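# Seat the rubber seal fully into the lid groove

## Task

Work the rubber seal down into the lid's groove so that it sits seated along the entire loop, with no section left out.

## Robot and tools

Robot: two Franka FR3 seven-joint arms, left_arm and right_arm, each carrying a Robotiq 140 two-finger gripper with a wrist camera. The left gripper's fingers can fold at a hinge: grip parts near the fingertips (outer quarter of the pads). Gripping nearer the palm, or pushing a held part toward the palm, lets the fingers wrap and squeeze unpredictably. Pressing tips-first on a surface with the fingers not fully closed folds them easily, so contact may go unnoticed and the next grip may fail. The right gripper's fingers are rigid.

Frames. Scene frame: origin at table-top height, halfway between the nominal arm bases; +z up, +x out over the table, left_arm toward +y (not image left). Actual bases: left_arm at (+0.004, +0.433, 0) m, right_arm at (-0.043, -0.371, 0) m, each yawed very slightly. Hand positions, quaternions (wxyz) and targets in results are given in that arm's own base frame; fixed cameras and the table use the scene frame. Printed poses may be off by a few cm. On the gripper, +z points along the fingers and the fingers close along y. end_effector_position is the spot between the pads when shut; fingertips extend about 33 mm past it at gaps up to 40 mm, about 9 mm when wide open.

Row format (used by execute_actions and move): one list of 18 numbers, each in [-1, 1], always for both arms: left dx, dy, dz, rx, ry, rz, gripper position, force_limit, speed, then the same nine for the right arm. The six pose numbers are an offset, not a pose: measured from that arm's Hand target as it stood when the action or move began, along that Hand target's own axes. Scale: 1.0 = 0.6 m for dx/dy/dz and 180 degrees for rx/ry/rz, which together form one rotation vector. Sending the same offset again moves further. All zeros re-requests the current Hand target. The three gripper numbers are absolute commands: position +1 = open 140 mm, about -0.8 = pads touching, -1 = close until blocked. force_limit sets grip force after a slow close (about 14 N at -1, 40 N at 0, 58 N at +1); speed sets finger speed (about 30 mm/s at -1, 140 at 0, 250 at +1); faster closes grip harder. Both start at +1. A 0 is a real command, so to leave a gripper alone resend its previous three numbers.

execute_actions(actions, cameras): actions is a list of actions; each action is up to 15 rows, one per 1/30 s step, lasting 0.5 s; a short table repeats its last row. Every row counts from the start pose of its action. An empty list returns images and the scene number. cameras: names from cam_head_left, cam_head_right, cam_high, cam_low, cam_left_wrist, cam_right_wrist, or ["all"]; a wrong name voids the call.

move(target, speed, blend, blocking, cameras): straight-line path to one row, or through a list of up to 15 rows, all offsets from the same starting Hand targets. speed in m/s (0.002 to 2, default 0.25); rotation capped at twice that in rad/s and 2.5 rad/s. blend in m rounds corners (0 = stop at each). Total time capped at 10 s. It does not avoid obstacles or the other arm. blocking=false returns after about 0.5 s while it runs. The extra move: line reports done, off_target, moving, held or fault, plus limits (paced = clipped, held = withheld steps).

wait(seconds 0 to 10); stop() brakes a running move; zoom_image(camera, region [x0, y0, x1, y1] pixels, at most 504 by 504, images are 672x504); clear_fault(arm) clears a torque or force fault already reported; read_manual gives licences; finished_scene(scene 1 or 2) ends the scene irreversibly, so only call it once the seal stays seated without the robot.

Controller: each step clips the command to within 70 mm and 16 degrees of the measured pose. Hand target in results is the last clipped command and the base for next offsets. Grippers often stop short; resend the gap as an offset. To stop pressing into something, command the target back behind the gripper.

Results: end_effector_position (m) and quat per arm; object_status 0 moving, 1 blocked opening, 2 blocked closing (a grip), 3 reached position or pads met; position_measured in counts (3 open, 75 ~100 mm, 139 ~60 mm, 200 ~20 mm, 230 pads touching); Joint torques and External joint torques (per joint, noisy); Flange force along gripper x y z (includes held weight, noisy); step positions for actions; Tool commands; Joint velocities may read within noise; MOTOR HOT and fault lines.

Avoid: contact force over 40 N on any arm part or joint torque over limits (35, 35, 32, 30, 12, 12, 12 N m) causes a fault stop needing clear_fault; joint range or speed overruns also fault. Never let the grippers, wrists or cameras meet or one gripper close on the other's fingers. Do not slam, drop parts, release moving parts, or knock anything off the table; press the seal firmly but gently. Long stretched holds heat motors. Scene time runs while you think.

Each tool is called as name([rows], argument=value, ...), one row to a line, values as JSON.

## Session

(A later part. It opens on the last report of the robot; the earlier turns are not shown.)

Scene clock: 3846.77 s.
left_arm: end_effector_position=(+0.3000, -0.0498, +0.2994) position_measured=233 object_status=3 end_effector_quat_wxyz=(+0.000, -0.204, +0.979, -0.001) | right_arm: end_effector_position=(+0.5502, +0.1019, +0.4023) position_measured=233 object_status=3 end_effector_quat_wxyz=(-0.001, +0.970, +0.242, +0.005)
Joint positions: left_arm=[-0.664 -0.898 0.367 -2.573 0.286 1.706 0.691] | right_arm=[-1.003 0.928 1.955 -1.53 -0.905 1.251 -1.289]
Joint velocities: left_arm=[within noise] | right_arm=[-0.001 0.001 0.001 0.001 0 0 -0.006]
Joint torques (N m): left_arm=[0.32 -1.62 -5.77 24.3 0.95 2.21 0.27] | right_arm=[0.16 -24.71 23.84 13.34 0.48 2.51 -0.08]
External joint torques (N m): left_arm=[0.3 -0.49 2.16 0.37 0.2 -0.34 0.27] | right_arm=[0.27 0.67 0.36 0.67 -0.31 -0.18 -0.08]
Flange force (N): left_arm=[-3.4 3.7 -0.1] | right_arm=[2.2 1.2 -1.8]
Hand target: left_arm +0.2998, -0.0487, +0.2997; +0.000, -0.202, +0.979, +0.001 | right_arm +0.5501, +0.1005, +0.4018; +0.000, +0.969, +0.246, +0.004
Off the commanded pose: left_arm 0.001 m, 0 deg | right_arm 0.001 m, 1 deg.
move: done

move([
  [0.303,-0.4135,0.08,0,0,-0.013,-1,-1,0, 0,0,0,0,0,0,-1,-1,0],
  [0.607,-0.827,0.25,0,0,-0.026,-1,-1,0, 0,0,0,0,0,0,-1,-1,0],
], speed=0.12, blend=[0.05,0], cameras=["cam_left_wrist","cam_high"])

Scene clock: 3862.07 s.
left_arm: end_effector_position=(+0.1617, -0.6489, +0.1496) position_measured=233 object_status=3 end_effector_quat_wxyz=(+0.000, -0.239, +0.971, -0.001) | right_arm: end_effector_position=(+0.5502, +0.1019, +0.4023) position_measured=233 object_status=3 end_effector_quat_wxyz=(-0.001, +0.970, +0.243, +0.005)
Joint positions: left_arm=[-1.03 0.448 -0.348 -1.662 0.17 2.083 -0.34] | right_arm=[-1.003 0.928 1.955 -1.53 -0.905 1.251 -1.291]
Joint velocities: left_arm=[0 0 0 0 -0.002 -0.001 -0.007] | right_arm=[within noise]
Joint torques (N m): left_arm=[-0.06 -44.08 -2.65 24.55 0.62 2.32 -0.14] | right_arm=[-0.23 -24.75 23.56 13.23 0.74 2.63 -0.16]
External joint torques (N m): left_arm=[0.1 0.83 1.97 0.48 -0.05 -0.3 -0.14] | right_arm=[-0.31 0.7 0.05 0.71 -0.06 -0.06 -0.16]
Flange force (N): left_arm=[0.9 -6.1 0.2] | right_arm=[0.9 1.6 -1.1]
Hand target: left_arm +0.1614, -0.6482, +0.1487; +0.000, -0.242, +0.970, +0.001 | right_arm +0.5501, +0.1005, +0.4018; +0.000, +0.969, +0.246, +0.004
Off the commanded pose: left_arm 0.001 m, 0 deg | right_arm 0.001 m, 0 deg.
move: done
Images, in order (width x height): cam_high 672x504, cam_left_wrist 672x504.

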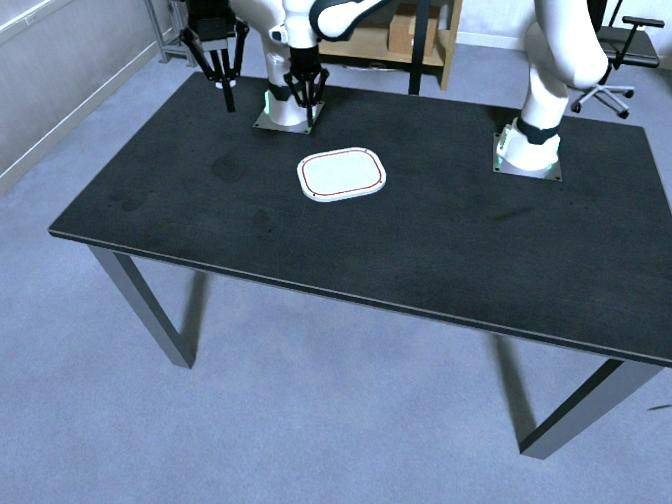

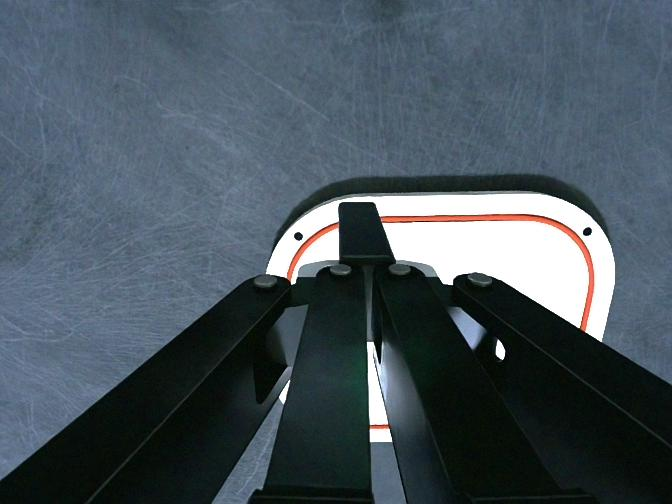

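move(target=[0,0,0.1417,0,0,0,-1,-1,0, 0,0,0,0,0,0,-1,-1,0], speed=0.08, cameras=["cam_left_wrist"])

Scene clock: 3875.17 s.
left_arm: end_effector_position=(+0.1613, -0.6472, +0.0640) position_measured=233 object_status=3 end_effector_quat_wxyz=(-0.001, -0.240, +0.971, +0.002) | right_arm: end_effector_position=(+0.5502, +0.1019, +0.4023) position_measured=233 object_status=3 end_effector_quat_wxyz=(-0.001, +0.970, +0.243, +0.005)
Joint positions: left_arm=[-1.055 0.556 -0.311 -1.723 0.206 2.242 -0.365] | right_arm=[-1.003 0.928 1.955 -1.53 -0.905 1.251 -1.291]
Joint velocities: left_arm=[-0.001 0 0 0.002 0.001 0.004 -0.002] | right_arm=[within noise]
Joint torques (N m): left_arm=[-0.03 -46.45 -3.22 22.96 0.67 2.8 -0.21] | right_arm=[-0.26 -24.74 23.61 13.2 0.73 2.62 -0.15]
External joint torques (N m): left_arm=[-0.12 0.64 1.68 -0.01 0.07 0.18 -0.21] | right_arm=[-0.4 0.81 0 0.65 -0.08 -0.08 -0.15]
Flange force (N): left_arm=[0.6 -2.1 2.0] | right_arm=[0.4 1.6 -0.6]
Hand target: left_arm +0.1614, -0.6480, +0.0637; +0.000, -0.242, +0.970, +0.001 | right_arm +0.5501, +0.1005, +0.4018; +0.000, +0.969, +0.246, +0.004
Off the commanded pose: left_arm 0.001 m, 0 deg | right_arm 0.001 m, 0 deg.
move: done
Images, in order (width x height): cam_left_wrist 672x504.

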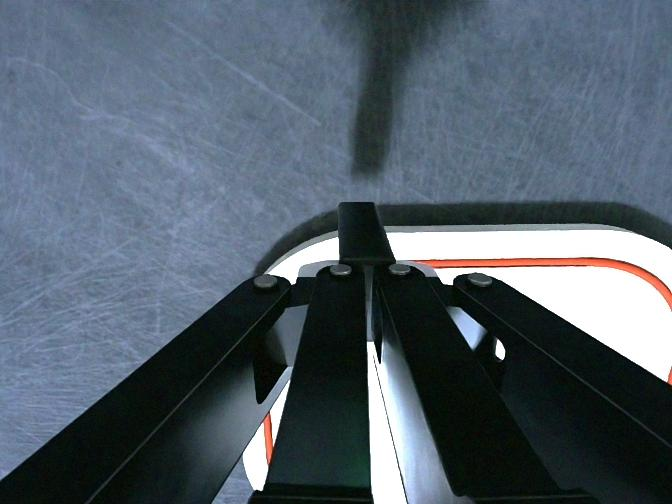

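move([
  [-0.026,0.005,0,0,0,0,-1,-1,0, 0,0,0,0,0,0,-1,-1,0],
  [-0.026,0.005,0.022,0,0,0,-1,-1,0, 0,0,0,0,0,0,-1,-1,0],
], speed=[0.06,0.03], cameras=["cam_left_wrist"])

zoom_image(camera="cam_left_wrist", region=[250, 110, 490, 350])

Scene clock: 3888.13 s.
left_arm: end_effector_position=(+0.1740, -0.6379, +0.0520) position_measured=233 object_status=3 end_effector_quat_wxyz=(-0.001, -0.244, +0.970, +0.001) | right_arm: end_effector_position=(+0.5502, +0.1019, +0.4023) position_measured=233 object_status=3 end_effector_quat_wxyz=(-0.001, +0.970, +0.243, +0.005)
Joint positions: left_arm=[-1.029 0.556 -0.31 -1.757 0.212 2.278 -0.356] | right_arm=[-1.003 0.928 1.955 -1.53 -0.905 1.251 -1.291]
Joint velocities: left_arm=[0.001 -0.001 -0.001 0.001 0 0.004 0.002] | right_arm=[within noise]
Joint torques (N m): left_arm=[0.05 -45.76 -3.39 22.64 0.87 2.78 0.09] | right_arm=[-0.26 -24.74 23.55 13.18 0.73 2.62 -0.14]
External joint torques (N m): left_arm=[0.21 0.99 1.73 0.03 0.29 0.15 0.09] | right_arm=[-0.39 0.78 0 0.64 -0.07 -0.08 -0.14]
Flange force (N): left_arm=[-0.1 -3.2 2.6] | right_arm=[0.4 1.5 -0.7]
Hand target: left_arm +0.1738, -0.6380, +0.0505; +0.000, -0.242, +0.970, +0.001 | right_arm +0.5501, +0.1005, +0.4018; +0.000, +0.969, +0.246, +0.004
Off the commanded pose: left_arm 0.001 m, 0 deg | right_arm 0.001 m, 0 deg.
move: done
Images, in order (width x height): cam_left_wrist 672x504.

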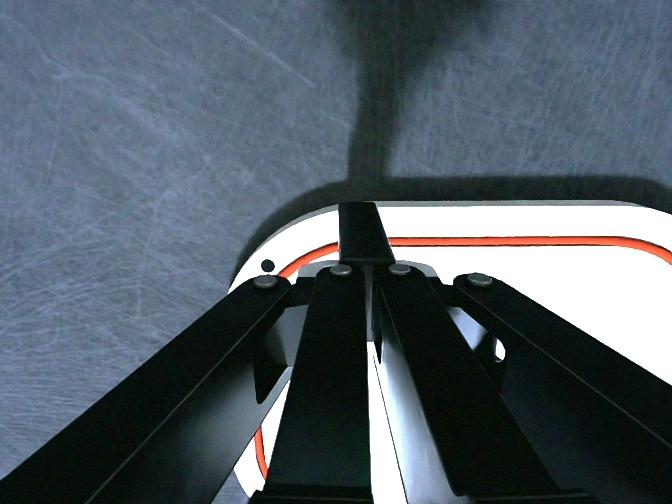

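Scaled by 2.100 from the camera's 672x504 image, which has a finer 960x720 frame.

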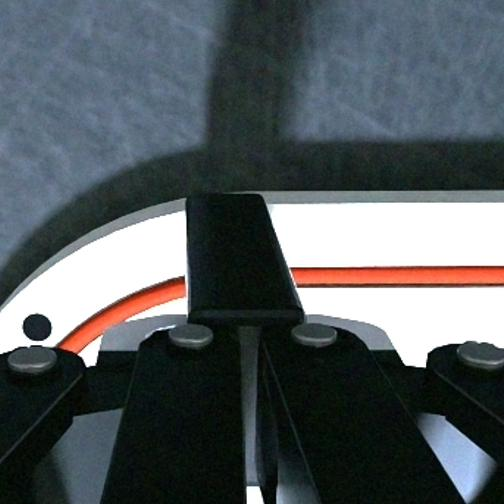

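move(target=[-0.005,0,0.0067,0,0,0,-1,-1,0, 0,0,0,0,0,0,-1,-1,0], speed=0.03)

move(target=[0,0,0.004,0,0,0,-1,-1,0, 0,0,0,0,0,0,-1,-1,0], speed=0.02)

Scene clock: 3895.50 s.
left_arm: end_effector_position=(+0.1753, -0.6372, +0.0485) position_measured=233 object_status=3 end_effector_quat_wxyz=(-0.001, -0.244, +0.970, +0.001) | right_arm: end_effector_position=(+0.5502, +0.1019, +0.4023) position_measured=233 object_status=3 end_effector_quat_wxyz=(-0.001, +0.970, +0.243, +0.005)
Joint positions: left_arm=[-1.028 0.56 -0.308 -1.761 0.214 2.287 -0.356] | right_arm=[-1.003 0.928 1.955 -1.53 -0.905 1.251 -1.291]
Joint velocities: left_arm=[0 0 -0.001 0 -0.001 0.006 0] | right_arm=[within noise]
Joint torques (N m): left_arm=[0.69 -45.55 -3.22 22.26 0.86 2.76 0.25] | right_arm=[-0.27 -24.7 23.54 13.21 0.72 2.64 -0.12]
External joint torques (N m): left_arm=[0.73 0.96 1.77 -0.15 0.28 0.16 0.25] | right_arm=[-0.32 0.79 0 0.63 -0.08 -0.06 -0.12]
Flange force (N): left_arm=[-1.3 -2.1 2.4] | right_arm=[0.6 1.5 -0.6]
Hand target: left_arm +0.1764, -0.6366, +0.0465; +0.000, -0.242, +0.970, +0.001 | right_arm +0.5501, +0.1005, +0.4018; +0.000, +0.969, +0.246, +0.004
Off the commanded pose: left_arm 0.002 m, 0 deg | right_arm 0.001 m, 0 deg.
move: done

Scene clock: 3896.20 s.
left_arm: end_effector_position=(+0.1756, -0.6374, +0.0470) position_measured=233 object_status=3 end_effector_quat_wxyz=(-0.001, -0.244, +0.970, +0.000) | right_arm: end_effector_position=(+0.5502, +0.1019, +0.4023) position_measured=233 object_status=3 end_effector_quat_wxyz=(-0.001, +0.970, +0.243, +0.005)
Joint positions: left_arm=[-1.028 0.563 -0.307 -1.761 0.215 2.29 -0.356] | right_arm=[-1.003 0.928 1.955 -1.53 -0.905 1.251 -1.291]
Joint torques (N m): left_arm=[0.62 -44.82 -2.98 22.08 0.97 3.05 0.22] | right_arm=[-0.28 -24.78 23.56 13.22 0.75 2.63 -0.14]
External joint torques (N m): left_arm=[0.82 1.94 2.16 -0.38 0.39 0.42 0.22] | right_arm=[-0.29 0.65 0.09 0.66 -0.05 -0.05 -0.14]
Flange force (N): left_arm=[-1.1 -3.3 4.8] | right_arm=[0.8 1.4 -1.0]
Hand target: left_arm +0.1764, -0.6366, +0.0441; +0.000, -0.242, +0.970, +0.001 | right_arm +0.5501, +0.1005, +0.4018; +0.000, +0.969, +0.246, +0.004
Off the commanded pose: left_arm 0.003 m, 0 deg | right_arm 0.001 m, 0 deg.
move: done

move(target=[0,0,0.0035,0,0,0,-1,-1,0, 0,0,0,0,0,0,-1,-1,0], speed=0.02)

move(target=[0,0,0.0033,0,0,0,-1,-1,0, 0,0,0,0,0,0,-1,-1,0], speed=0.02)

Scene clock: 3902.03 s.
left_arm: end_effector_position=(+0.1758, -0.6381, +0.0469) position_measured=233 object_status=3 end_effector_quat_wxyz=(+0.000, -0.244, +0.970, -0.001) | right_arm: end_effector_position=(+0.5502, +0.1019, +0.4023) position_measured=233 object_status=3 end_effector_quat_wxyz=(-0.001, +0.970, +0.243, +0.005)
Joint positions: left_arm=[-1.028 0.563 -0.307 -1.761 0.216 2.293 -0.356] | right_arm=[-1.003 0.928 1.955 -1.53 -0.905 1.251 -1.291]
Joint velocities: left_arm=[0 0.001 0 0 0 0.003 0] | right_arm=[within noise]
Joint torques (N m): left_arm=[0.72 -43.33 -2.59 21.79 1.1 3.1 0.17] | right_arm=[-0.25 -24.71 23.64 13.25 0.73 2.63 -0.17]
External joint torques (N m): left_arm=[0.83 3.35 2.49 -0.67 0.53 0.47 0.17] | right_arm=[-0.18 0.61 0.26 0.66 -0.06 -0.05 -0.17]
Flange force (N): left_arm=[-0.5 -5.9 7.4] | right_arm=[0.7 1.3 -1.2]
Hand target: left_arm +0.1764, -0.6366, +0.0420; +0.000, -0.242, +0.970, +0.001 | right_arm +0.5501, +0.1005, +0.4018; +0.000, +0.969, +0.246, +0.004
Off the commanded pose: left_arm 0.005 m, 0 deg | right_arm 0.001 m, 0 deg.
move: off_target (left_arm)

Scene clock: 3902.73 s.
left_arm: end_effector_position=(+0.1761, -0.6391, +0.0468) position_measured=233 object_status=3 end_effector_quat_wxyz=(+0.000, -0.244, +0.970, -0.002) | right_arm: end_effector_position=(+0.5502, +0.1019, +0.4023) position_measured=233 object_status=3 end_effector_quat_wxyz=(-0.001, +0.970, +0.243, +0.005)
Joint positions: left_arm=[-1.028 0.564 -0.307 -1.761 0.217 2.296 -0.356] | right_arm=[-1.003 0.928 1.955 -1.53 -0.905 1.251 -1.291]
Joint torques (N m): left_arm=[0.52 -41.99 -2.19 21.19 1.12 3.12 0.14] | right_arm=[-0.29 -24.65 23.58 13.26 0.75 2.64 -0.14]
External joint torques (N m): left_arm=[0.32 4.9 2.66 -1.4 0.54 0.47 0.14] | right_arm=[-0.34 0.83 0.01 0.68 -0.06 -0.05 -0.14]
Flange force (N): left_arm=[0.5 -7.0 10.3] | right_arm=[0.7 1.6 -0.8]
Hand target: left_arm +0.1764, -0.6366, +0.0400; +0.000, -0.242, +0.970, +0.001 | right_arm +0.5501, +0.1005, +0.4018; +0.000, +0.969, +0.246, +0.004
Off the commanded pose: left_arm 0.007 m, 0 deg | right_arm 0.001 m, 0 deg.
move: off_target (left_arm)

move([
  [0,0,-0.012,0,0,0,-1,-1,0, 0,0,0,0,0,0,-1,-1,0],
  [0,0.03,-0.012,0,0,0,-1,-1,0, 0,0,0,0,0,0,-1,-1,0],
], speed=[0.03,0.06], cameras=["cam_left_wrist"])

zoom_image(camera="cam_left_wrist", region=[220, 170, 490, 350])

Scene clock: 3916.80 s.
left_arm: end_effector_position=(+0.1682, -0.6201, +0.0470) position_measured=233 object_status=3 end_effector_quat_wxyz=(+0.002, -0.240, +0.971, +0.002) | right_arm: end_effector_position=(+0.5502, +0.1019, +0.4023) position_measured=233 object_status=3 end_effector_quat_wxyz=(-0.001, +0.970, +0.243, +0.005)
Joint positions: left_arm=[-1.018 0.515 -0.316 -1.84 0.215 2.317 -0.356] | right_arm=[-1.003 0.928 1.955 -1.53 -0.905 1.251 -1.291]
Joint velocities: left_arm=[0 0 0 -0.002 -0.002 0.003 -0.002] | right_arm=[within noise]
Joint torques (N m): left_arm=[0.86 -45.12 -3.81 22.12 0.24 2.89 -0.06] | right_arm=[-0.26 -24.71 23.58 13.2 0.74 2.63 -0.15]
External joint torques (N m): left_arm=[0.73 0.04 0.85 -0.17 -0.33 0.26 -0.06] | right_arm=[-0.15 0.65 0.08 0.51 -0.05 -0.06 -0.15]
Flange force (N): left_arm=[-1.5 1.2 0.6] | right_arm=[0.7 1.2 -0.7]
Hand target: left_arm +0.1680, -0.6207, +0.0472; +0.000, -0.242, +0.970, +0.001 | right_arm +0.5501, +0.1005, +0.4018; +0.000, +0.969, +0.246, +0.004
Off the commanded pose: left_arm 0.001 m, 0 deg | right_arm 0.001 m, 0 deg.
move: done
Images, in order (width x height): cam_left_wrist 672x504.

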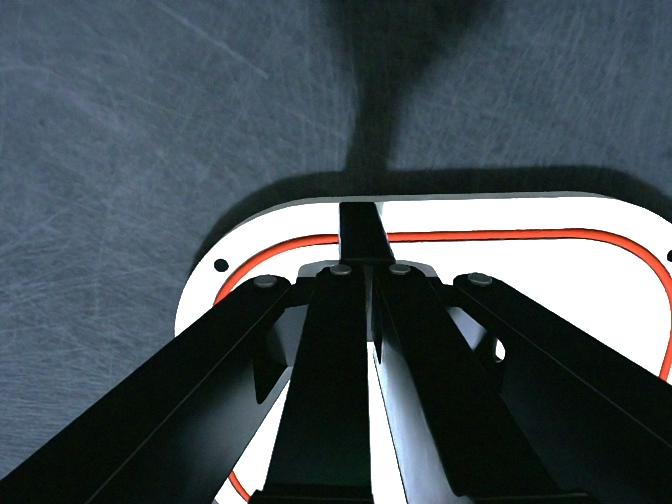

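Scaled by 1.867 from the camera's 672x504 image, which has a finer 960x720 frame.

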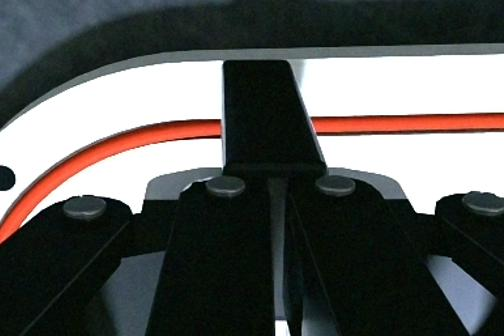

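move(target=[0,0,0.0035,0,0,0,-1,-1,0, 0,0,0,0,0,0,-1,-1,0], speed=0.02)

move(target=[0,0,0.0035,0,0,0,-1,-1,0, 0,0,0,0,0,0,-1,-1,0], speed=0.02)

Scene clock: 3922.60 s.
left_arm: end_effector_position=(+0.1682, -0.6208, +0.0470) position_measured=233 object_status=3 end_effector_quat_wxyz=(+0.001, -0.240, +0.971, +0.001) | right_arm: end_effector_position=(+0.5502, +0.1019, +0.4023) position_measured=233 object_status=3 end_effector_quat_wxyz=(-0.001, +0.970, +0.243, +0.005)
Joint positions: left_arm=[-1.018 0.515 -0.316 -1.841 0.215 2.321 -0.356] | right_arm=[-1.003 0.928 1.955 -1.53 -0.905 1.251 -1.291]
Joint torques (N m): left_arm=[0.31 -43.95 -3.19 21.93 0.49 3.02 -0.08] | right_arm=[-0.23 -24.73 23.6 13.22 0.74 2.63 -0.16]
External joint torques (N m): left_arm=[0.27 1 1.52 -0.19 -0.07 0.41 -0.08] | right_arm=[-0.24 0.76 0.08 0.65 -0.05 -0.05 -0.16]
Flange force (N): left_arm=[-0.3 -1.5 3.0] | right_arm=[0.8 1.5 -0.9]
Hand target: left_arm +0.1680, -0.6207, +0.0451; +0.000, -0.242, +0.970, +0.001 | right_arm +0.5501, +0.1005, +0.4018; +0.000, +0.969, +0.246, +0.004
Off the commanded pose: left_arm 0.002 m, 0 deg | right_arm 0.001 m, 0 deg.
move: done

Scene clock: 3923.30 s.
left_arm: end_effector_position=(+0.1683, -0.6209, +0.0468) position_measured=233 object_status=3 end_effector_quat_wxyz=(+0.001, -0.240, +0.971, +0.001) | right_arm: end_effector_position=(+0.5502, +0.1019, +0.4023) position_measured=233 object_status=3 end_effector_quat_wxyz=(-0.001, +0.970, +0.243, +0.005)
Joint positions: left_arm=[-1.018 0.516 -0.316 -1.841 0.215 2.322 -0.356] | right_arm=[-1.003 0.928 1.955 -1.53 -0.905 1.251 -1.291]
Joint torques (N m): left_arm=[0.38 -42.15 -2.65 21.77 0.63 3.43 -0.16] | right_arm=[-0.23 -24.75 23.6 13.23 0.74 2.62 -0.16]
External joint torques (N m): left_arm=[0.32 2.76 2.05 -0.34 0.07 0.82 -0.16] | right_arm=[-0.06 0.59 0.14 0.54 -0.04 -0.06 -0.16]
Flange force (N): left_arm=[0.5 -4.9 7.1] | right_arm=[1.1 1.2 -1.1]
Hand target: left_arm +0.1680, -0.6207, +0.0430; +0.000, -0.242, +0.970, +0.001 | right_arm +0.5501, +0.1005, +0.4018; +0.000, +0.969, +0.246, +0.004
Off the commanded pose: left_arm 0.004 m, 0 deg | right_arm 0.001 m, 0 deg.
move: off_target (left_arm)

move([
  [0,0,-0.022,0,0,0,-1,-1,0, 0,0,0,0,0,0,-1,-1,0],
  [-0.0583,0.245,-0.03,0,0,0,-1,-1,0, 0,0,0,0,0,0,-1,-1,0],
], speed=[0.05,0.1], cameras=["cam_left_wrist"])

zoom_image(camera="cam_left_wrist", region=[220, 170, 490, 350])

Scene clock: 3938.80 s.
left_arm: end_effector_position=(+0.1299, -0.4742, +0.0610) position_measured=233 object_status=3 end_effector_quat_wxyz=(+0.001, -0.244, +0.970, +0.002) | right_arm: end_effector_position=(+0.5502, +0.1019, +0.4023) position_measured=233 object_status=3 end_effector_quat_wxyz=(-0.001, +0.970, +0.243, +0.005)
Joint positions: left_arm=[-0.903 0.099 -0.398 -2.415 0.068 2.501 -0.275] | right_arm=[-1.003 0.928 1.955 -1.53 -0.905 1.251 -1.291]
Joint velocities: left_arm=[0 -0.001 0 0 0 0.001 0.006] | right_arm=[within noise]
Joint torques (N m): left_arm=[0.8 -30.1 0.1 20.03 0.12 2.82 0.2] | right_arm=[-0.26 -24.71 23.58 13.22 0.75 2.63 -0.15]
External joint torques (N m): left_arm=[0.72 -0.69 1.08 -0.16 -0.32 0.23 0.2] | right_arm=[-0.25 0.73 0.11 0.64 -0.04 -0.05 -0.15]
Flange force (N): left_arm=[-2.9 2.6 -1.5] | right_arm=[0.7 1.4 -0.9]
Hand target: left_arm +0.1300, -0.4745, +0.0613; +0.000, -0.242, +0.970, +0.001 | right_arm +0.5501, +0.1005, +0.4018; +0.000, +0.969, +0.246, +0.004
Off the commanded pose: left_arm 0.000 m, 0 deg | right_arm 0.001 m, 0 deg.
move: done
Images, in order (width x height): cam_left_wrist 672x504.

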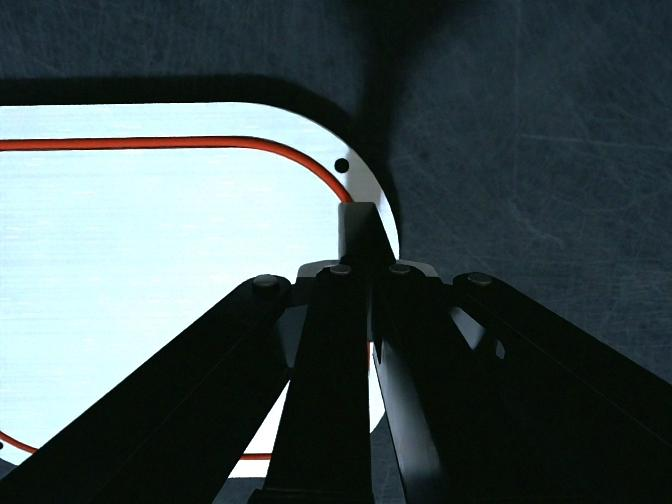

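Scaled by 1.867 from the camera's 672x504 image, which has a finer 960x720 frame.

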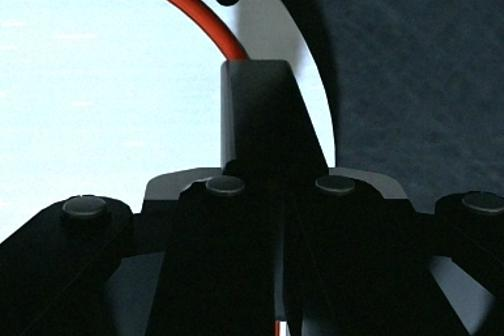

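move(target=[0,0,0.0225,0,0,0,-1,-1,0, 0,0,0,0,0,0,-1,-1,0], speed=0.03, cameras=["cam_left_wrist"])

zoom_image(camera="cam_left_wrist", region=[270, 120, 450, 270])

Scene clock: 3946.27 s.
left_arm: end_effector_position=(+0.1302, -0.4746, +0.0490) position_measured=233 object_status=3 end_effector_quat_wxyz=(+0.000, -0.240, +0.971, +0.001) | right_arm: end_effector_position=(+0.5502, +0.1019, +0.4023) position_measured=233 object_status=3 end_effector_quat_wxyz=(-0.001, +0.970, +0.243, +0.005)
Joint positions: left_arm=[-0.903 0.128 -0.393 -2.42 0.085 2.534 -0.278] | right_arm=[-1.003 0.928 1.955 -1.53 -0.905 1.251 -1.291]
Joint velocities: left_arm=[0 0.001 0.001 0.001 0.002 0.005 -0.005] | right_arm=[within noise]
Joint torques (N m): left_arm=[-0.05 -29.17 0.67 19.87 0.74 2.82 -0.23] | right_arm=[-0.29 -24.72 23.56 13.27 0.73 2.63 -0.14]
External joint torques (N m): left_arm=[-0.05 0.92 2.02 0.01 0.31 0.2 -0.23] | right_arm=[-0.38 0.71 0.07 0.74 -0.07 -0.05 -0.14]
Flange force (N): left_arm=[-0.2 -3.8 4.6] | right_arm=[0.7 1.6 -1.1]
Hand target: left_arm +0.1300, -0.4745, +0.0478; +0.000, -0.242, +0.970, +0.001 | right_arm +0.5501, +0.1005, +0.4018; +0.000, +0.969, +0.246, +0.004
Off the commanded pose: left_arm 0.001 m, 0 deg | right_arm 0.001 m, 0 deg.
move: done
Images, in order (width x height): cam_left_wrist 672x504.

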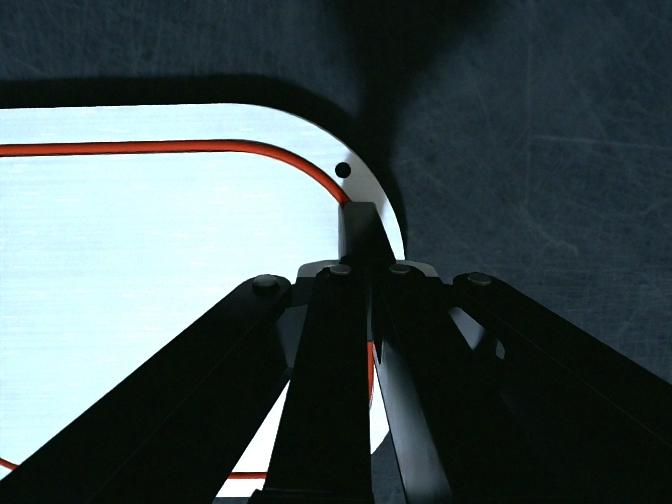

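Scaled by 2.800 from the camera's 672x504 image, which has a finer 960x720 frame.

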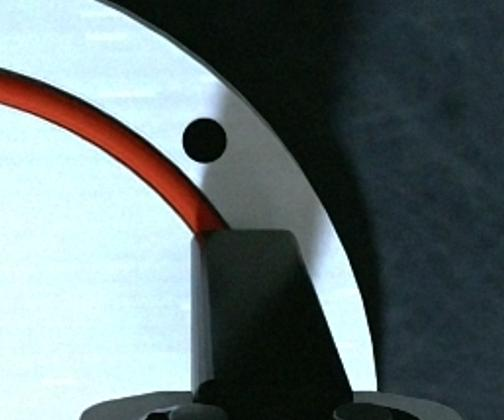

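move(target=[0,0,0.0033,0,0,0,-1,-1,0, 0,0,0,0,0,0,-1,-1,0], speed=0.02)

move(target=[0,0,0.0033,0,0,0,-1,-1,0, 0,0,0,0,0,0,-1,-1,0], speed=0.02)

Scene clock: 3953.13 s.
left_arm: end_effector_position=(+0.1304, -0.4749, +0.0473) position_measured=233 object_status=3 end_effector_quat_wxyz=(+0.000, -0.240, +0.971, +0.001) | right_arm: end_effector_position=(+0.5502, +0.1019, +0.4023) position_measured=233 object_status=3 end_effector_quat_wxyz=(-0.001, +0.970, +0.243, +0.005)
Joint positions: left_arm=[-0.904 0.132 -0.393 -2.42 0.089 2.539 -0.281] | right_arm=[-1.003 0.928 1.955 -1.53 -0.905 1.251 -1.291]
Joint torques (N m): left_arm=[-0.03 -29.23 0.62 19.63 0.69 2.8 -0.21] | right_arm=[-0.26 -24.78 23.59 13.23 0.74 2.64 -0.19]
External joint torques (N m): left_arm=[0 0.94 2.05 -0.12 0.26 0.19 -0.21] | right_arm=[-0.21 0.56 0.19 0.62 -0.05 -0.04 -0.19]
Flange force (N): left_arm=[-0.4 -3.4 4.6] | right_arm=[0.8 1.3 -1.2]
Hand target: left_arm +0.1300, -0.4745, +0.0458; +0.000, -0.242, +0.970, +0.001 | right_arm +0.5501, +0.1005, +0.4018; +0.000, +0.969, +0.246, +0.004
Off the commanded pose: left_arm 0.002 m, 0 deg | right_arm 0.001 m, 0 deg.
move: done

Scene clock: 3953.83 s.
left_arm: end_effector_position=(+0.1306, -0.4753, +0.0468) position_measured=233 object_status=3 end_effector_quat_wxyz=(+0.000, -0.240, +0.971, +0.000) | right_arm: end_effector_position=(+0.5502, +0.1019, +0.4023) position_measured=233 object_status=3 end_effector_quat_wxyz=(-0.001, +0.970, +0.243, +0.005)
Joint positions: left_arm=[-0.904 0.134 -0.392 -2.42 0.092 2.542 -0.284] | right_arm=[-1.003 0.928 1.955 -1.53 -0.905 1.251 -1.291]
Joint torques (N m): left_arm=[0.09 -27.42 0.79 19.31 0.78 3.2 -0.18] | right_arm=[-0.25 -24.7 23.57 13.25 0.74 2.64 -0.17]
External joint torques (N m): left_arm=[0.11 2.77 2.22 -0.47 0.34 0.58 -0.18] | right_arm=[-0.33 0.83 -0.01 0.71 -0.07 -0.05 -0.17]
Flange force (N): left_arm=[0.1 -6.5 10.3] | right_arm=[0.9 1.7 -0.9]
Hand target: left_arm +0.1300, -0.4745, +0.0438; +0.000, -0.242, +0.970, +0.001 | right_arm +0.5501, +0.1005, +0.4018; +0.000, +0.969, +0.246, +0.004
Off the commanded pose: left_arm 0.003 m, 0 deg | right_arm 0.001 m, 0 deg.
move: done

move(target=[0,0,0.0033,0,0,0,-1,-1,0, 0,0,0,0,0,0,-1,-1,0], speed=0.02)

move([
  [0,0,-0.014,0,0,0,-1,-1,0, 0,0,0,0,0,0,-1,-1,0],
  [-0.0283,-0.0458,-0.014,0,0,0,-1,-1,0, 0,0,0,0,0,0,-1,-1,0],
  [-0.0283,-0.0458,-0.0055,0,0,0,-1,-1,0, 0,0,0,0,0,0,-1,-1,0],
], speed=[0.03,0.06,0.02], cameras=["cam_left_wrist"])

Scene clock: 3965.43 s.
left_arm: end_effector_position=(+0.1307, -0.4761, +0.0467) position_measured=233 object_status=3 end_effector_quat_wxyz=(+0.001, -0.240, +0.971, -0.001) | right_arm: end_effector_position=(+0.5502, +0.1019, +0.4023) position_measured=233 object_status=3 end_effector_quat_wxyz=(-0.001, +0.970, +0.243, +0.005)
Joint positions: left_arm=[-0.905 0.135 -0.392 -2.42 0.096 2.545 -0.287] | right_arm=[-1.003 0.928 1.955 -1.53 -0.905 1.251 -1.291]
Joint velocities: left_arm=[0.001 0 0 0 -0.001 0.004 -0.002] | right_arm=[within noise]
Joint torques (N m): left_arm=[0.36 -25.41 1.24 18.38 0.9 3.34 -0.21] | right_arm=[-0.33 -24.77 23.57 13.2 0.75 2.63 -0.17]
External joint torques (N m): left_arm=[0.46 4.89 2.76 -1.45 0.47 0.7 -0.21] | right_arm=[-0.33 0.62 0.12 0.62 -0.05 -0.05 -0.17]
Flange force (N): left_arm=[0.0 -8.8 16.6] | right_arm=[0.4 1.4 -0.9]
Hand target: left_arm +0.1300, -0.4745, +0.0418; +0.000, -0.242, +0.970, +0.001 | right_arm +0.5501, +0.1005, +0.4018; +0.000, +0.969, +0.246, +0.004
Off the commanded pose: left_arm 0.005 m, 0 deg | right_arm 0.001 m, 0 deg.
move: off_target (left_arm)

Scene clock: 3967.53 s.
left_arm: end_effector_position=(+0.1573, -0.4900, +0.0461) position_measured=233 object_status=3 end_effector_quat_wxyz=(+0.000, -0.244, +0.970, +0.002) | right_arm: end_effector_position=(+0.5502, +0.1019, +0.4023) position_measured=233 object_status=3 end_effector_quat_wxyz=(-0.001, +0.970, +0.243, +0.005)
Joint positions: left_arm=[-0.886 0.192 -0.368 -2.341 0.117 2.513 -0.265] | right_arm=[-1.003 0.928 1.955 -1.53 -0.905 1.251 -1.291]
Joint torques (N m): left_arm=[0.59 -31.15 0 20.14 0.78 2.94 0.15] | right_arm=[-0.25 -24.72 23.56 13.21 0.75 2.63 -0.13]
External joint torques (N m): left_arm=[0.63 1.28 1.99 0.2 0.33 0.36 0.15] | right_arm=[-0.24 0.7 0.1 0.63 -0.05 -0.05 -0.13]
Flange force (N): left_arm=[-1.5 -4.6 5.0] | right_arm=[0.7 1.4 -0.9]
Hand target: left_arm +0.1578, -0.4908, +0.0451; +0.000, -0.242, +0.970, +0.001 | right_arm +0.5501, +0.1005, +0.4018; +0.000, +0.969, +0.246, +0.004
Off the commanded pose: left_arm 0.001 m, 0 deg | right_arm 0.001 m, 0 deg.
move: done
Images, in order (width x height): cam_left_wrist 672x504.

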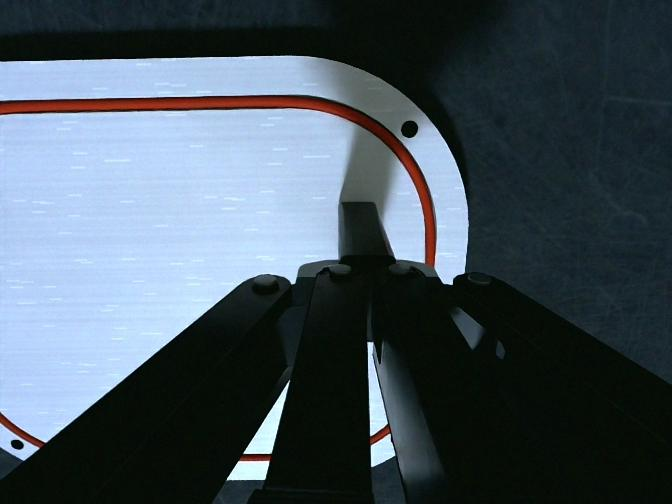

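zoom_image(camera="cam_left_wrist", region=[310, 70, 490, 270])

move(target=[0,0,0.0025,0,0,0,-1,-1,0, 0,0,0,0,0,0,-1,-1,0], speed=0.02)

move(target=[0,0,0.0025,0,0,0,-1,-1,0, 0,0,0,0,0,0,-1,-1,0], speed=0.02)

Scaled by 2.520 from the camera's 672x504 image, which has a finer 960x720 frame.

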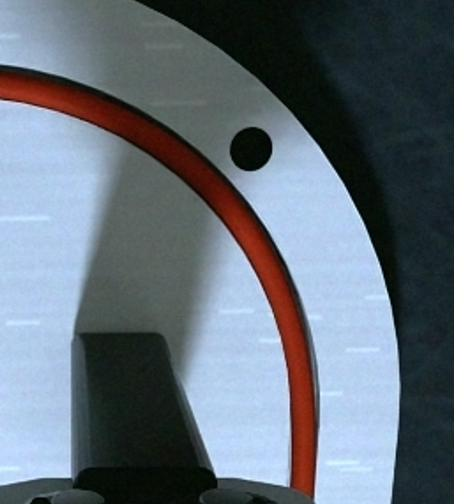

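Scene clock: 3974.60 s.
left_arm: end_effector_position=(+0.1573, -0.4901, +0.0460) position_measured=233 object_status=3 end_effector_quat_wxyz=(+0.000, -0.243, +0.970, +0.002) | right_arm: end_effector_position=(+0.5502, +0.1019, +0.4023) position_measured=233 object_status=3 end_effector_quat_wxyz=(-0.001, +0.970, +0.243, +0.005)
Joint positions: left_arm=[-0.886 0.192 -0.368 -2.341 0.119 2.514 -0.265] | right_arm=[-1.003 0.928 1.955 -1.53 -0.905 1.251 -1.291]
Joint torques (N m): left_arm=[0.64 -29.32 0.43 20.06 0.96 3.38 0.03] | right_arm=[-0.29 -24.71 23.6 13.26 0.73 2.64 -0.14]
External joint torques (N m): left_arm=[0.69 3.24 2.44 0 0.52 0.77 0.03] | right_arm=[-0.23 0.67 0.12 0.61 -0.06 -0.05 -0.14]
Flange force (N): left_arm=[-0.7 -8.8 11.1] | right_arm=[0.7 1.3 -0.9]
Hand target: left_arm +0.1578, -0.4908, +0.0436; +0.000, -0.242, +0.970, +0.001 | right_arm +0.5501, +0.1005, +0.4018; +0.000, +0.969, +0.246, +0.004
Off the commanded pose: left_arm 0.003 m, 0 deg | right_arm 0.001 m, 0 deg.
move: done

Scene clock: 3975.30 s.
left_arm: end_effector_position=(+0.1577, -0.4910, +0.0460) position_measured=233 object_status=3 end_effector_quat_wxyz=(+0.001, -0.242, +0.970, +0.000) | right_arm: end_effector_position=(+0.5502, +0.1019, +0.4023) position_measured=233 object_status=3 end_effector_quat_wxyz=(-0.001, +0.970, +0.243, +0.005)
Joint positions: left_arm=[-0.886 0.193 -0.368 -2.34 0.121 2.517 -0.265] | right_arm=[-1.003 0.928 1.955 -1.53 -0.905 1.251 -1.291]
Joint torques (N m): left_arm=[0.57 -27.96 0.72 19.31 0.94 3.35 -0.03] | right_arm=[-0.24 -24.7 23.6 13.22 0.75 2.63 -0.19]
External joint torques (N m): left_arm=[0.45 4.55 2.57 -0.68 0.5 0.75 -0.03] | right_arm=[-0.21 0.67 0.17 0.63 -0.04 -0.05 -0.19]
Flange force (N): left_arm=[-0.1 -9.8 14.4] | right_arm=[0.7 1.4 -1.0]
Hand target: left_arm +0.1578, -0.4908, +0.0421; +0.000, -0.242, +0.970, +0.001 | right_arm +0.5501, +0.1005, +0.4018; +0.000, +0.969, +0.246, +0.004
Off the commanded pose: left_arm 0.004 m, 0 deg | right_arm 0.001 m, 0 deg.
move: off_target (left_arm)

move([
  [0,0,-0.014,0,0,0,-1,-1,0, 0,0,0,0,0,0,-1,-1,0],
  [0.06,0.014,-0.014,0,0,0,-1,-1,0, 0,0,0,0,0,0,-1,-1,0],
  [0.06,0.014,-0.0085,0,0,0,-1,-1,0, 0,0,0,0,0,0,-1,-1,0],
], speed=[0.03,0.06,0.02], cameras=["cam_left_wrist"])

zoom_image(camera="cam_left_wrist", region=[250, 150, 450, 290])

Scene clock: 3999.17 s.
left_arm: end_effector_position=(+0.1224, -0.5005, +0.0485) position_measured=233 object_status=3 end_effector_quat_wxyz=(+0.000, -0.240, +0.971, +0.001) | right_arm: end_effector_position=(+0.5502, +0.1019, +0.4023) position_measured=233 object_status=3 end_effector_quat_wxyz=(-0.001, +0.970, +0.243, +0.005)
Joint positions: left_arm=[-0.94 0.188 -0.385 -2.34 0.118 2.51 -0.328] | right_arm=[-1.003 0.928 1.955 -1.53 -0.905 1.251 -1.291]
Joint velocities: left_arm=[0 0 0 0.001 0.001 0.001 -0.006] | right_arm=[within noise]
Joint torques (N m): left_arm=[-0.07 -31.39 -0.09 20.32 0.73 2.8 -0.3] | right_arm=[-0.25 -24.72 23.57 13.22 0.74 2.62 -0.15]
External joint torques (N m): left_arm=[0 1.07 1.98 0.14 0.28 0.18 -0.3] | right_arm=[-0.19 0.69 0.07 0.61 -0.06 -0.06 -0.15]
Flange force (N): left_arm=[0.5 -4.5 4.8] | right_arm=[0.9 1.4 -0.9]
Hand target: left_arm +0.1221, -0.5003, +0.0472; +0.000, -0.242, +0.970, +0.001 | right_arm +0.5501, +0.1005, +0.4018; +0.000, +0.969, +0.246, +0.004
Off the commanded pose: left_arm 0.001 m, 0 deg | right_arm 0.001 m, 0 deg.
move: done
Images, in order (width x height): cam_left_wrist 672x504.

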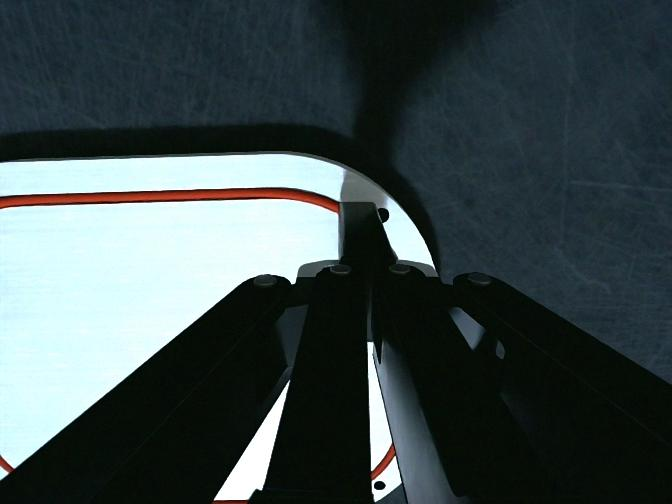

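Scaled by 2.520 from the camera's 672x504 image, which has a finer 960x720 frame.

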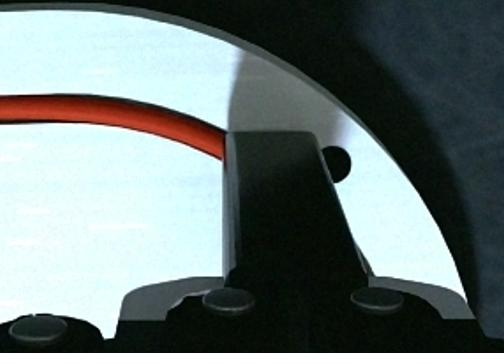

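move(target=[0,0,0.0058,0,0,0,-1,-1,0, 0,0,0,0,0,0,-1,-1,0], speed=0.02)

move(target=[0,0,0.0033,0,0,0,-1,-1,0, 0,0,0,0,0,0,-1,-1,0], speed=0.02)

move([
  [0,0,-0.016,0,0,0,-1,-1,0, 0,0,0,0,0,0,-1,-1,0],
  [0.007,-0.043,-0.016,0,0,0,-1,-1,0, 0,0,0,0,0,0,-1,-1,0],
  [0.007,-0.043,-0.008,0,0,0,-1,-1,0, 0,0,0,0,0,0,-1,-1,0],
], speed=[0.03,0.06,0.02], cameras=["cam_left_wrist"])

zoom_image(camera="cam_left_wrist", region=[250, 150, 450, 290])

Scene clock: 4010.63 s.
left_arm: end_effector_position=(+0.1231, -0.5007, +0.0466) position_measured=233 object_status=3 end_effector_quat_wxyz=(+0.000, -0.240, +0.971, +0.000) | right_arm: end_effector_position=(+0.5502, +0.1019, +0.4023) position_measured=233 object_status=3 end_effector_quat_wxyz=(-0.001, +0.970, +0.243, +0.005)
Joint positions: left_arm=[-0.943 0.192 -0.381 -2.34 0.123 2.515 -0.332] | right_arm=[-1.003 0.928 1.955 -1.53 -0.905 1.251 -1.291]
Joint torques (N m): left_arm=[-0.18 -29.71 -0.3 19.8 0.69 3.23 -0.21] | right_arm=[-0.29 -24.77 23.6 13.21 0.74 2.64 -0.17]
External joint torques (N m): left_arm=[-0.05 2.84 1.86 -0.34 0.24 0.6 -0.21] | right_arm=[-0.39 0.68 0.11 0.68 -0.06 -0.05 -0.17]
Flange force (N): left_arm=[1.1 -6.5 9.8] | right_arm=[0.4 1.5 -0.9]
Hand target: left_arm +0.1221, -0.5003, +0.0437; +0.000, -0.242, +0.970, +0.001 | right_arm +0.5501, +0.1005, +0.4018; +0.000, +0.969, +0.246, +0.004
Off the commanded pose: left_arm 0.003 m, 0 deg | right_arm 0.001 m, 0 deg.
move: done

Scene clock: 4011.33 s.
left_arm: end_effector_position=(+0.1230, -0.5020, +0.0465) position_measured=233 object_status=3 end_effector_quat_wxyz=(+0.001, -0.240, +0.971, -0.001) | right_arm: end_effector_position=(+0.5502, +0.1019, +0.4023) position_measured=233 object_status=3 end_effector_quat_wxyz=(-0.001, +0.970, +0.243, +0.005)
Joint positions: left_arm=[-0.945 0.193 -0.38 -2.34 0.126 2.52 -0.335] | right_arm=[-1.003 0.928 1.955 -1.53 -0.905 1.251 -1.291]
Joint velocities: left_arm=[-0.001 0.001 0.002 -0.001 0 0.003 -0.003] | right_arm=[within noise]
Joint torques (N m): left_arm=[-0.15 -27.94 0.33 18.74 0.85 3.16 -0.26] | right_arm=[-0.21 -24.71 23.56 13.23 0.74 2.64 -0.16]
External joint torques (N m): left_arm=[-0.14 4.58 2.38 -1.3 0.4 0.54 -0.26] | right_arm=[-0.13 0.72 0.04 0.59 -0.05 -0.04 -0.16]
Flange force (N): left_arm=[1.5 -7.9 14.6] | right_arm=[1.2 1.4 -0.9]
Hand target: left_arm +0.1221, -0.5003, +0.0417; +0.000, -0.242, +0.970, +0.001 | right_arm +0.5501, +0.1005, +0.4018; +0.000, +0.969, +0.246, +0.004
Off the commanded pose: left_arm 0.005 m, 0 deg | right_arm 0.001 m, 0 deg.
move: off_target (left_arm)

Scene clock: 4013.33 s.
left_arm: end_effector_position=(+0.1304, -0.5239, +0.0470) position_measured=233 object_status=3 end_effector_quat_wxyz=(+0.000, -0.240, +0.971, +0.002) | right_arm: end_effector_position=(+0.5502, +0.1019, +0.4023) position_measured=233 object_status=3 end_effector_quat_wxyz=(-0.001, +0.970, +0.243, +0.005)
Joint positions: left_arm=[-0.959 0.254 -0.365 -2.25 0.145 2.478 -0.342] | right_arm=[-1.003 0.928 1.955 -1.53 -0.905 1.251 -1.291]
Joint velocities: left_arm=[-0.004 0.001 0.004 0.001 0 0.001 -0.004] | right_arm=[within noise]
Joint torques (N m): left_arm=[0.24 -34.08 -1.07 20.64 0.76 2.79 -0.26] | right_arm=[-0.29 -24.79 23.59 13.18 0.74 2.64 -0.14]
External joint torques (N m): left_arm=[0.13 1.06 1.48 0.03 0.3 0.16 -0.26] | right_arm=[-0.33 0.73 0 0.58 -0.07 -0.05 -0.14]
Flange force (N): left_arm=[0.5 -3.6 4.1] | right_arm=[0.5 1.4 -0.6]
Hand target: left_arm +0.1305, -0.5250, +0.0465; +0.000, -0.242, +0.970, +0.001 | right_arm +0.5501, +0.1005, +0.4018; +0.000, +0.969, +0.246, +0.004
Off the commanded pose: left_arm 0.001 m, 0 deg | right_arm 0.001 m, 0 deg.
move: done
Images, in order (width x height): cam_left_wrist 672x504.

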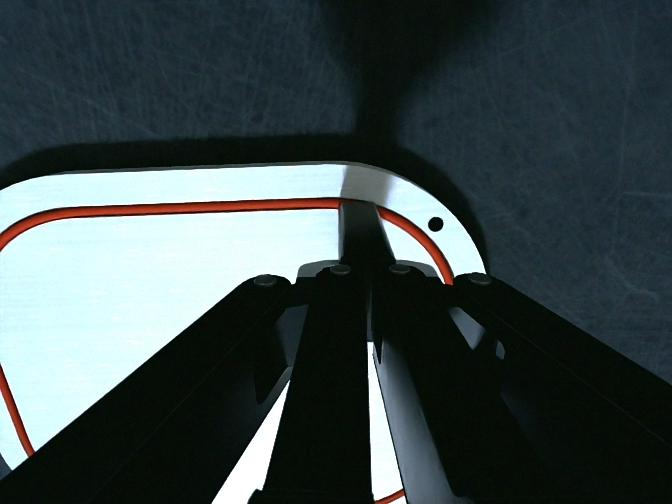

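Scaled by 2.520 from the camera's 672x504 image, which has a finer 960x720 frame.

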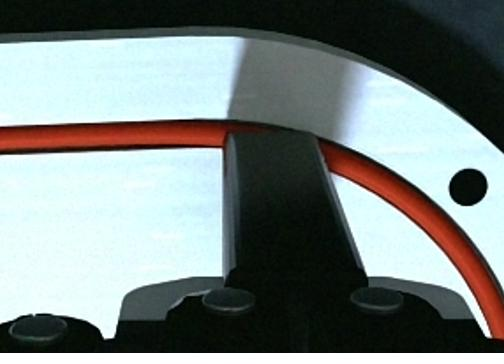

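move([
  [0,0,-0.005,0,0,0,-1,-1,0, 0,0,0,0,0,0,-1,-1,0],
  [0.018,-0.005,-0.005,0,0,0,-1,-1,0, 0,0,0,0,0,0,-1,-1,0],
  [0.018,-0.005,0.002,0,0,0,-1,-1,0, 0,0,0,0,0,0,-1,-1,0],
], speed=[0.03,0.06,0.02], cameras=["cam_left_wrist"])

move(target=[0,0,0.0035,0,0,0,-1,-1,0, 0,0,0,0,0,0,-1,-1,0], speed=0.02)

move(target=[0,0,0.0035,0,0,0,-1,-1,0, 0,0,0,0,0,0,-1,-1,0], speed=0.02)

Scene clock: 4024.77 s.
left_arm: end_effector_position=(+0.1221, -0.5322, +0.0467) position_measured=233 object_status=3 end_effector_quat_wxyz=(+0.000, -0.239, +0.971, +0.001) | right_arm: end_effector_position=(+0.5502, +0.1019, +0.4023) position_measured=233 object_status=3 end_effector_quat_wxyz=(-0.001, +0.970, +0.243, +0.005)
Joint positions: left_arm=[-0.985 0.269 -0.358 -2.229 0.15 2.473 -0.363] | right_arm=[-1.003 0.928 1.955 -1.53 -0.905 1.251 -1.291]
Joint velocities: left_arm=[-0.004 0 0.003 0.001 0.001 0 -0.006] | right_arm=[within noise]
Joint torques (N m): left_arm=[0.23 -33.32 -0.75 20.33 0.81 2.86 -0.22] | right_arm=[-0.3 -24.67 23.56 13.2 0.75 2.63 -0.15]
External joint torques (N m): left_arm=[0.13 2.27 1.9 -0.2 0.34 0.25 -0.22] | right_arm=[-0.2 0.7 0.12 0.58 -0.04 -0.05 -0.15]
Flange force (N): left_arm=[0.9 -5.7 7.1] | right_arm=[0.6 1.3 -0.8]
Hand target: left_arm +0.1224, -0.5327, +0.0453; +0.000, -0.242, +0.970, +0.001 | right_arm +0.5501, +0.1005, +0.4018; +0.000, +0.969, +0.246, +0.004
Off the commanded pose: left_arm 0.002 m, 0 deg | right_arm 0.001 m, 0 deg.
move: done
Images, in order (width x height): cam_left_wrist 672x504.

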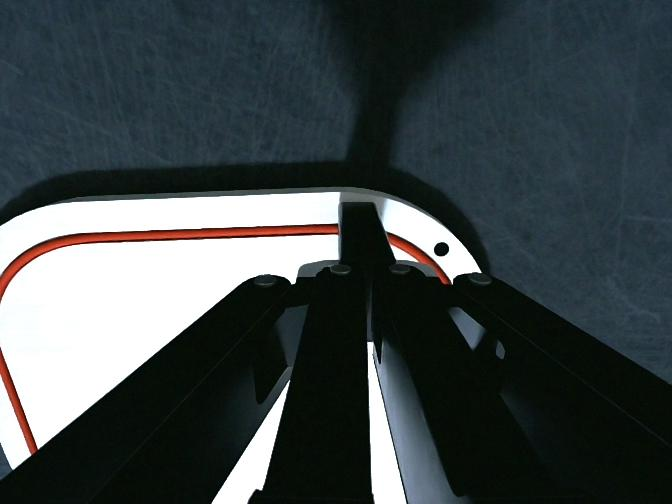

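Scene clock: 4025.47 s.
left_arm: end_effector_position=(+0.1222, -0.5328, +0.0466) position_measured=233 object_status=3 end_effector_quat_wxyz=(+0.000, -0.240, +0.971, +0.000) | right_arm: end_effector_position=(+0.5502, +0.1019, +0.4023) position_measured=233 object_status=3 end_effector_quat_wxyz=(-0.001, +0.970, +0.243, +0.005)
Joint positions: left_arm=[-0.989 0.269 -0.355 -2.229 0.151 2.475 -0.365] | right_arm=[-1.003 0.928 1.955 -1.53 -0.905 1.251 -1.291]
Joint velocities: left_arm=[-0.004 0 0.003 -0.002 -0.002 0.004 0] | right_arm=[within noise]
Joint torques (N m): left_arm=[0.27 -31.76 0.42 20.04 0.88 3.11 -0.2] | right_arm=[-0.24 -24.72 23.56 13.21 0.75 2.64 -0.15]
External joint torques (N m): left_arm=[0.13 3.91 3.03 -0.54 0.41 0.49 -0.2] | right_arm=[-0.29 0.87 -0.1 0.59 -0.05 -0.06 -0.15]
Flange force (N): left_arm=[1.2 -8.8 11.8] | right_arm=[0.8 1.5 -0.5]
Hand target: left_arm +0.1224, -0.5327, +0.0432; +0.000, -0.242, +0.970, +0.001 | right_arm +0.5501, +0.1005, +0.4018; +0.000, +0.969, +0.246, +0.004
Off the commanded pose: left_arm 0.003 m, 0 deg | right_arm 0.001 m, 0 deg.
move: done

Scene clock: 4026.17 s.
left_arm: end_effector_position=(+0.1225, -0.5344, +0.0465) position_measured=233 object_status=3 end_effector_quat_wxyz=(+0.001, -0.240, +0.971, -0.002) | right_arm: end_effector_position=(+0.5502, +0.1019, +0.4023) position_measured=233 object_status=3 end_effector_quat_wxyz=(-0.001, +0.970, +0.243, +0.005)
Joint positions: left_arm=[-0.993 0.27 -0.351 -2.228 0.153 2.481 -0.366] | right_arm=[-1.003 0.928 1.955 -1.53 -0.905 1.251 -1.291]
Joint velocities: left_arm=[-0.003 -0.001 0.004 0.001 0 0.002 -0.002] | right_arm=[within noise]
Joint torques (N m): left_arm=[0.34 -30.41 0.14 19.24 0.92 3.06 -0.22] | right_arm=[-0.3 -24.69 23.61 13.24 0.74 2.65 -0.15]
External joint torques (N m): left_arm=[0.34 5.25 2.86 -1.29 0.44 0.44 -0.22] | right_arm=[-0.29 0.67 0.17 0.64 -0.05 -0.03 -0.15]
Flange force (N): left_arm=[1.3 -9.1 14.6] | right_arm=[0.4 1.4 -0.9]
Hand target: left_arm +0.1224, -0.5327, +0.0411; +0.000, -0.242, +0.970, +0.001 | right_arm +0.5501, +0.1005, +0.4018; +0.000, +0.969, +0.246, +0.004
Off the commanded pose: left_arm 0.006 m, 0 deg | right_arm 0.001 m, 0 deg.
move: off_target (left_arm)

move([
  [0,0,-0.016,0,0,0,-1,-1,0, 0,0,0,0,0,0,-1,-1,0],
  [-0.001,-0.033,-0.016,0,0,0,-1,-1,0, 0,0,0,0,0,0,-1,-1,0],
  [-0.001,-0.033,-0.006,0,0,0,-1,-1,0, 0,0,0,0,0,0,-1,-1,0],
], speed=[0.03,0.06,0.02], cameras=["cam_left_wrist"])

move(target=[0,0,0.0065,0,0,0,-1,-1,0, 0,0,0,0,0,0,-1,-1,0], speed=0.02)

move([
  [0,0,-0.017,0,0,0,-1,-1,0, 0,0,0,0,0,0,-1,-1,0],
  [-0.001,-0.033,-0.017,0,0,0,-1,-1,0, 0,0,0,0,0,0,-1,-1,0],
  [-0.001,-0.033,-0.007,0,0,0,-1,-1,0, 0,0,0,0,0,0,-1,-1,0],
], speed=[0.03,0.06,0.02], cameras=["cam_left_wrist"])

Scene clock: 4036.10 s.
left_arm: end_effector_position=(+0.1320, -0.5494, +0.0467) position_measured=233 object_status=3 end_effector_quat_wxyz=(+0.000, -0.242, +0.970, +0.001) | right_arm: end_effector_position=(+0.5502, +0.1019, +0.4023) position_measured=233 object_status=3 end_effector_quat_wxyz=(-0.001, +0.970, +0.243, +0.005)
Joint positions: left_arm=[-0.994 0.316 -0.343 -2.158 0.164 2.447 -0.367] | right_arm=[-1.003 0.928 1.955 -1.53 -0.905 1.251 -1.291]
Joint torques (N m): left_arm=[0.08 -35.05 -0.9 20.54 0.83 3.03 -0.02] | right_arm=[-0.28 -24.71 23.56 13.2 0.73 2.62 -0.2]
External joint torques (N m): left_arm=[0.19 2.45 2.34 -0.3 0.33 0.42 -0.02] | right_arm=[-0.37 0.77 0.02 0.67 -0.07 -0.07 -0.2]
Flange force (N): left_arm=[0.3 -5.6 7.5] | right_arm=[0.6 1.7 -0.8]
Hand target: left_arm +0.1322, -0.5499, +0.0446; +0.000, -0.242, +0.970, +0.001 | right_arm +0.5501, +0.1005, +0.4018; +0.000, +0.969, +0.246, +0.004
Off the commanded pose: left_arm 0.002 m, 0 deg | right_arm 0.001 m, 0 deg.
move: done
Images, in order (width x height): cam_left_wrist 672x504.

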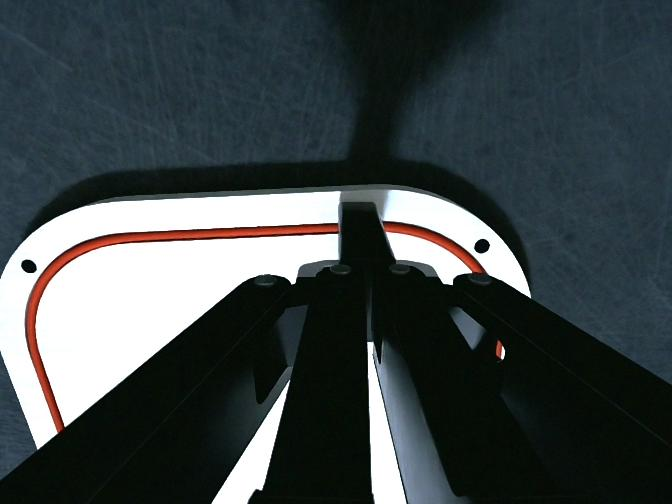

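Scene clock: 4036.83 s.
left_arm: end_effector_position=(+0.1324, -0.5515, +0.0465) position_measured=233 object_status=3 end_effector_quat_wxyz=(+0.001, -0.241, +0.971, -0.002) | right_arm: end_effector_position=(+0.5502, +0.1019, +0.4023) position_measured=233 object_status=3 end_effector_quat_wxyz=(-0.001, +0.970, +0.243, +0.005)
Joint positions: left_arm=[-0.997 0.317 -0.341 -2.157 0.168 2.454 -0.367] | right_arm=[-1.003 0.928 1.955 -1.53 -0.905 1.251 -1.291]
Joint velocities: left_arm=[-0.002 0 0.002 0.001 0 0.004 -0.001] | right_arm=[within noise]
Joint torques (N m): left_arm=[0.37 -32.06 -0.26 19.53 0.94 3.08 -0.14] | right_arm=[-0.26 -24.74 23.6 13.26 0.74 2.63 -0.17]
External joint torques (N m): left_arm=[0.46 5.78 2.99 -1.48 0.45 0.42 -0.14] | right_arm=[-0.42 0.87 -0.04 0.72 -0.08 -0.07 -0.17]
Flange force (N): left_arm=[1.1 -9.5 14.9] | right_arm=[0.7 1.8 -0.8]
Hand target: left_arm +0.1322, -0.5499, +0.0407; +0.000, -0.242, +0.970, +0.001 | right_arm +0.5501, +0.1005, +0.4018; +0.000, +0.969, +0.246, +0.004
Off the commanded pose: left_arm 0.006 m, 0 deg | right_arm 0.001 m, 0 deg.
move: off_target (left_arm)

Scene clock: 4038.73 s.
left_arm: end_effector_position=(+0.1418, -0.5666, +0.0467) position_measured=233 object_status=3 end_effector_quat_wxyz=(+0.000, -0.243, +0.970, +0.001) | right_arm: end_effector_position=(+0.5502, +0.1019, +0.4023) position_measured=233 object_status=3 end_effector_quat_wxyz=(-0.001, +0.970, +0.243, +0.005)
Joint positions: left_arm=[-0.996 0.363 -0.336 -2.085 0.177 2.419 -0.366] | right_arm=[-1.003 0.928 1.955 -1.53 -0.905 1.251 -1.291]
Joint velocities: left_arm=[-0.002 0.001 0 0 0.004 -0.001 -0.001] | right_arm=[within noise]
Joint torques (N m): left_arm=[0.03 -37.1 -1.51 20.9 0.84 2.97 0.06] | right_arm=[-0.26 -24.74 23.56 13.22 0.74 2.65 -0.17]
External joint torques (N m): left_arm=[0.26 2.25 2.28 -0.28 0.33 0.34 0.06] | right_arm=[-0.26 0.71 0.07 0.63 -0.05 -0.04 -0.17]
Flange force (N): left_arm=[0.0 -5.1 6.5] | right_arm=[0.8 1.5 -0.9]
Hand target: left_arm +0.1420, -0.5671, +0.0449; +0.000, -0.242, +0.970, +0.001 | right_arm +0.5501, +0.1005, +0.4018; +0.000, +0.969, +0.246, +0.004
Off the commanded pose: left_arm 0.002 m, 0 deg | right_arm 0.001 m, 0 deg.
move: done
Images, in order (width x height): cam_left_wrist 672x504.

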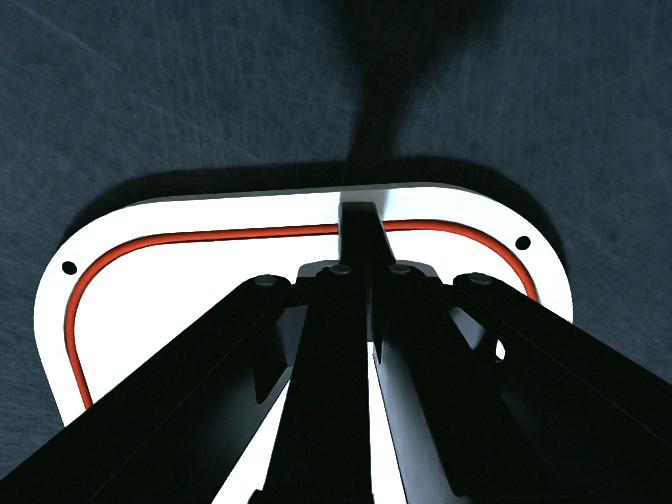

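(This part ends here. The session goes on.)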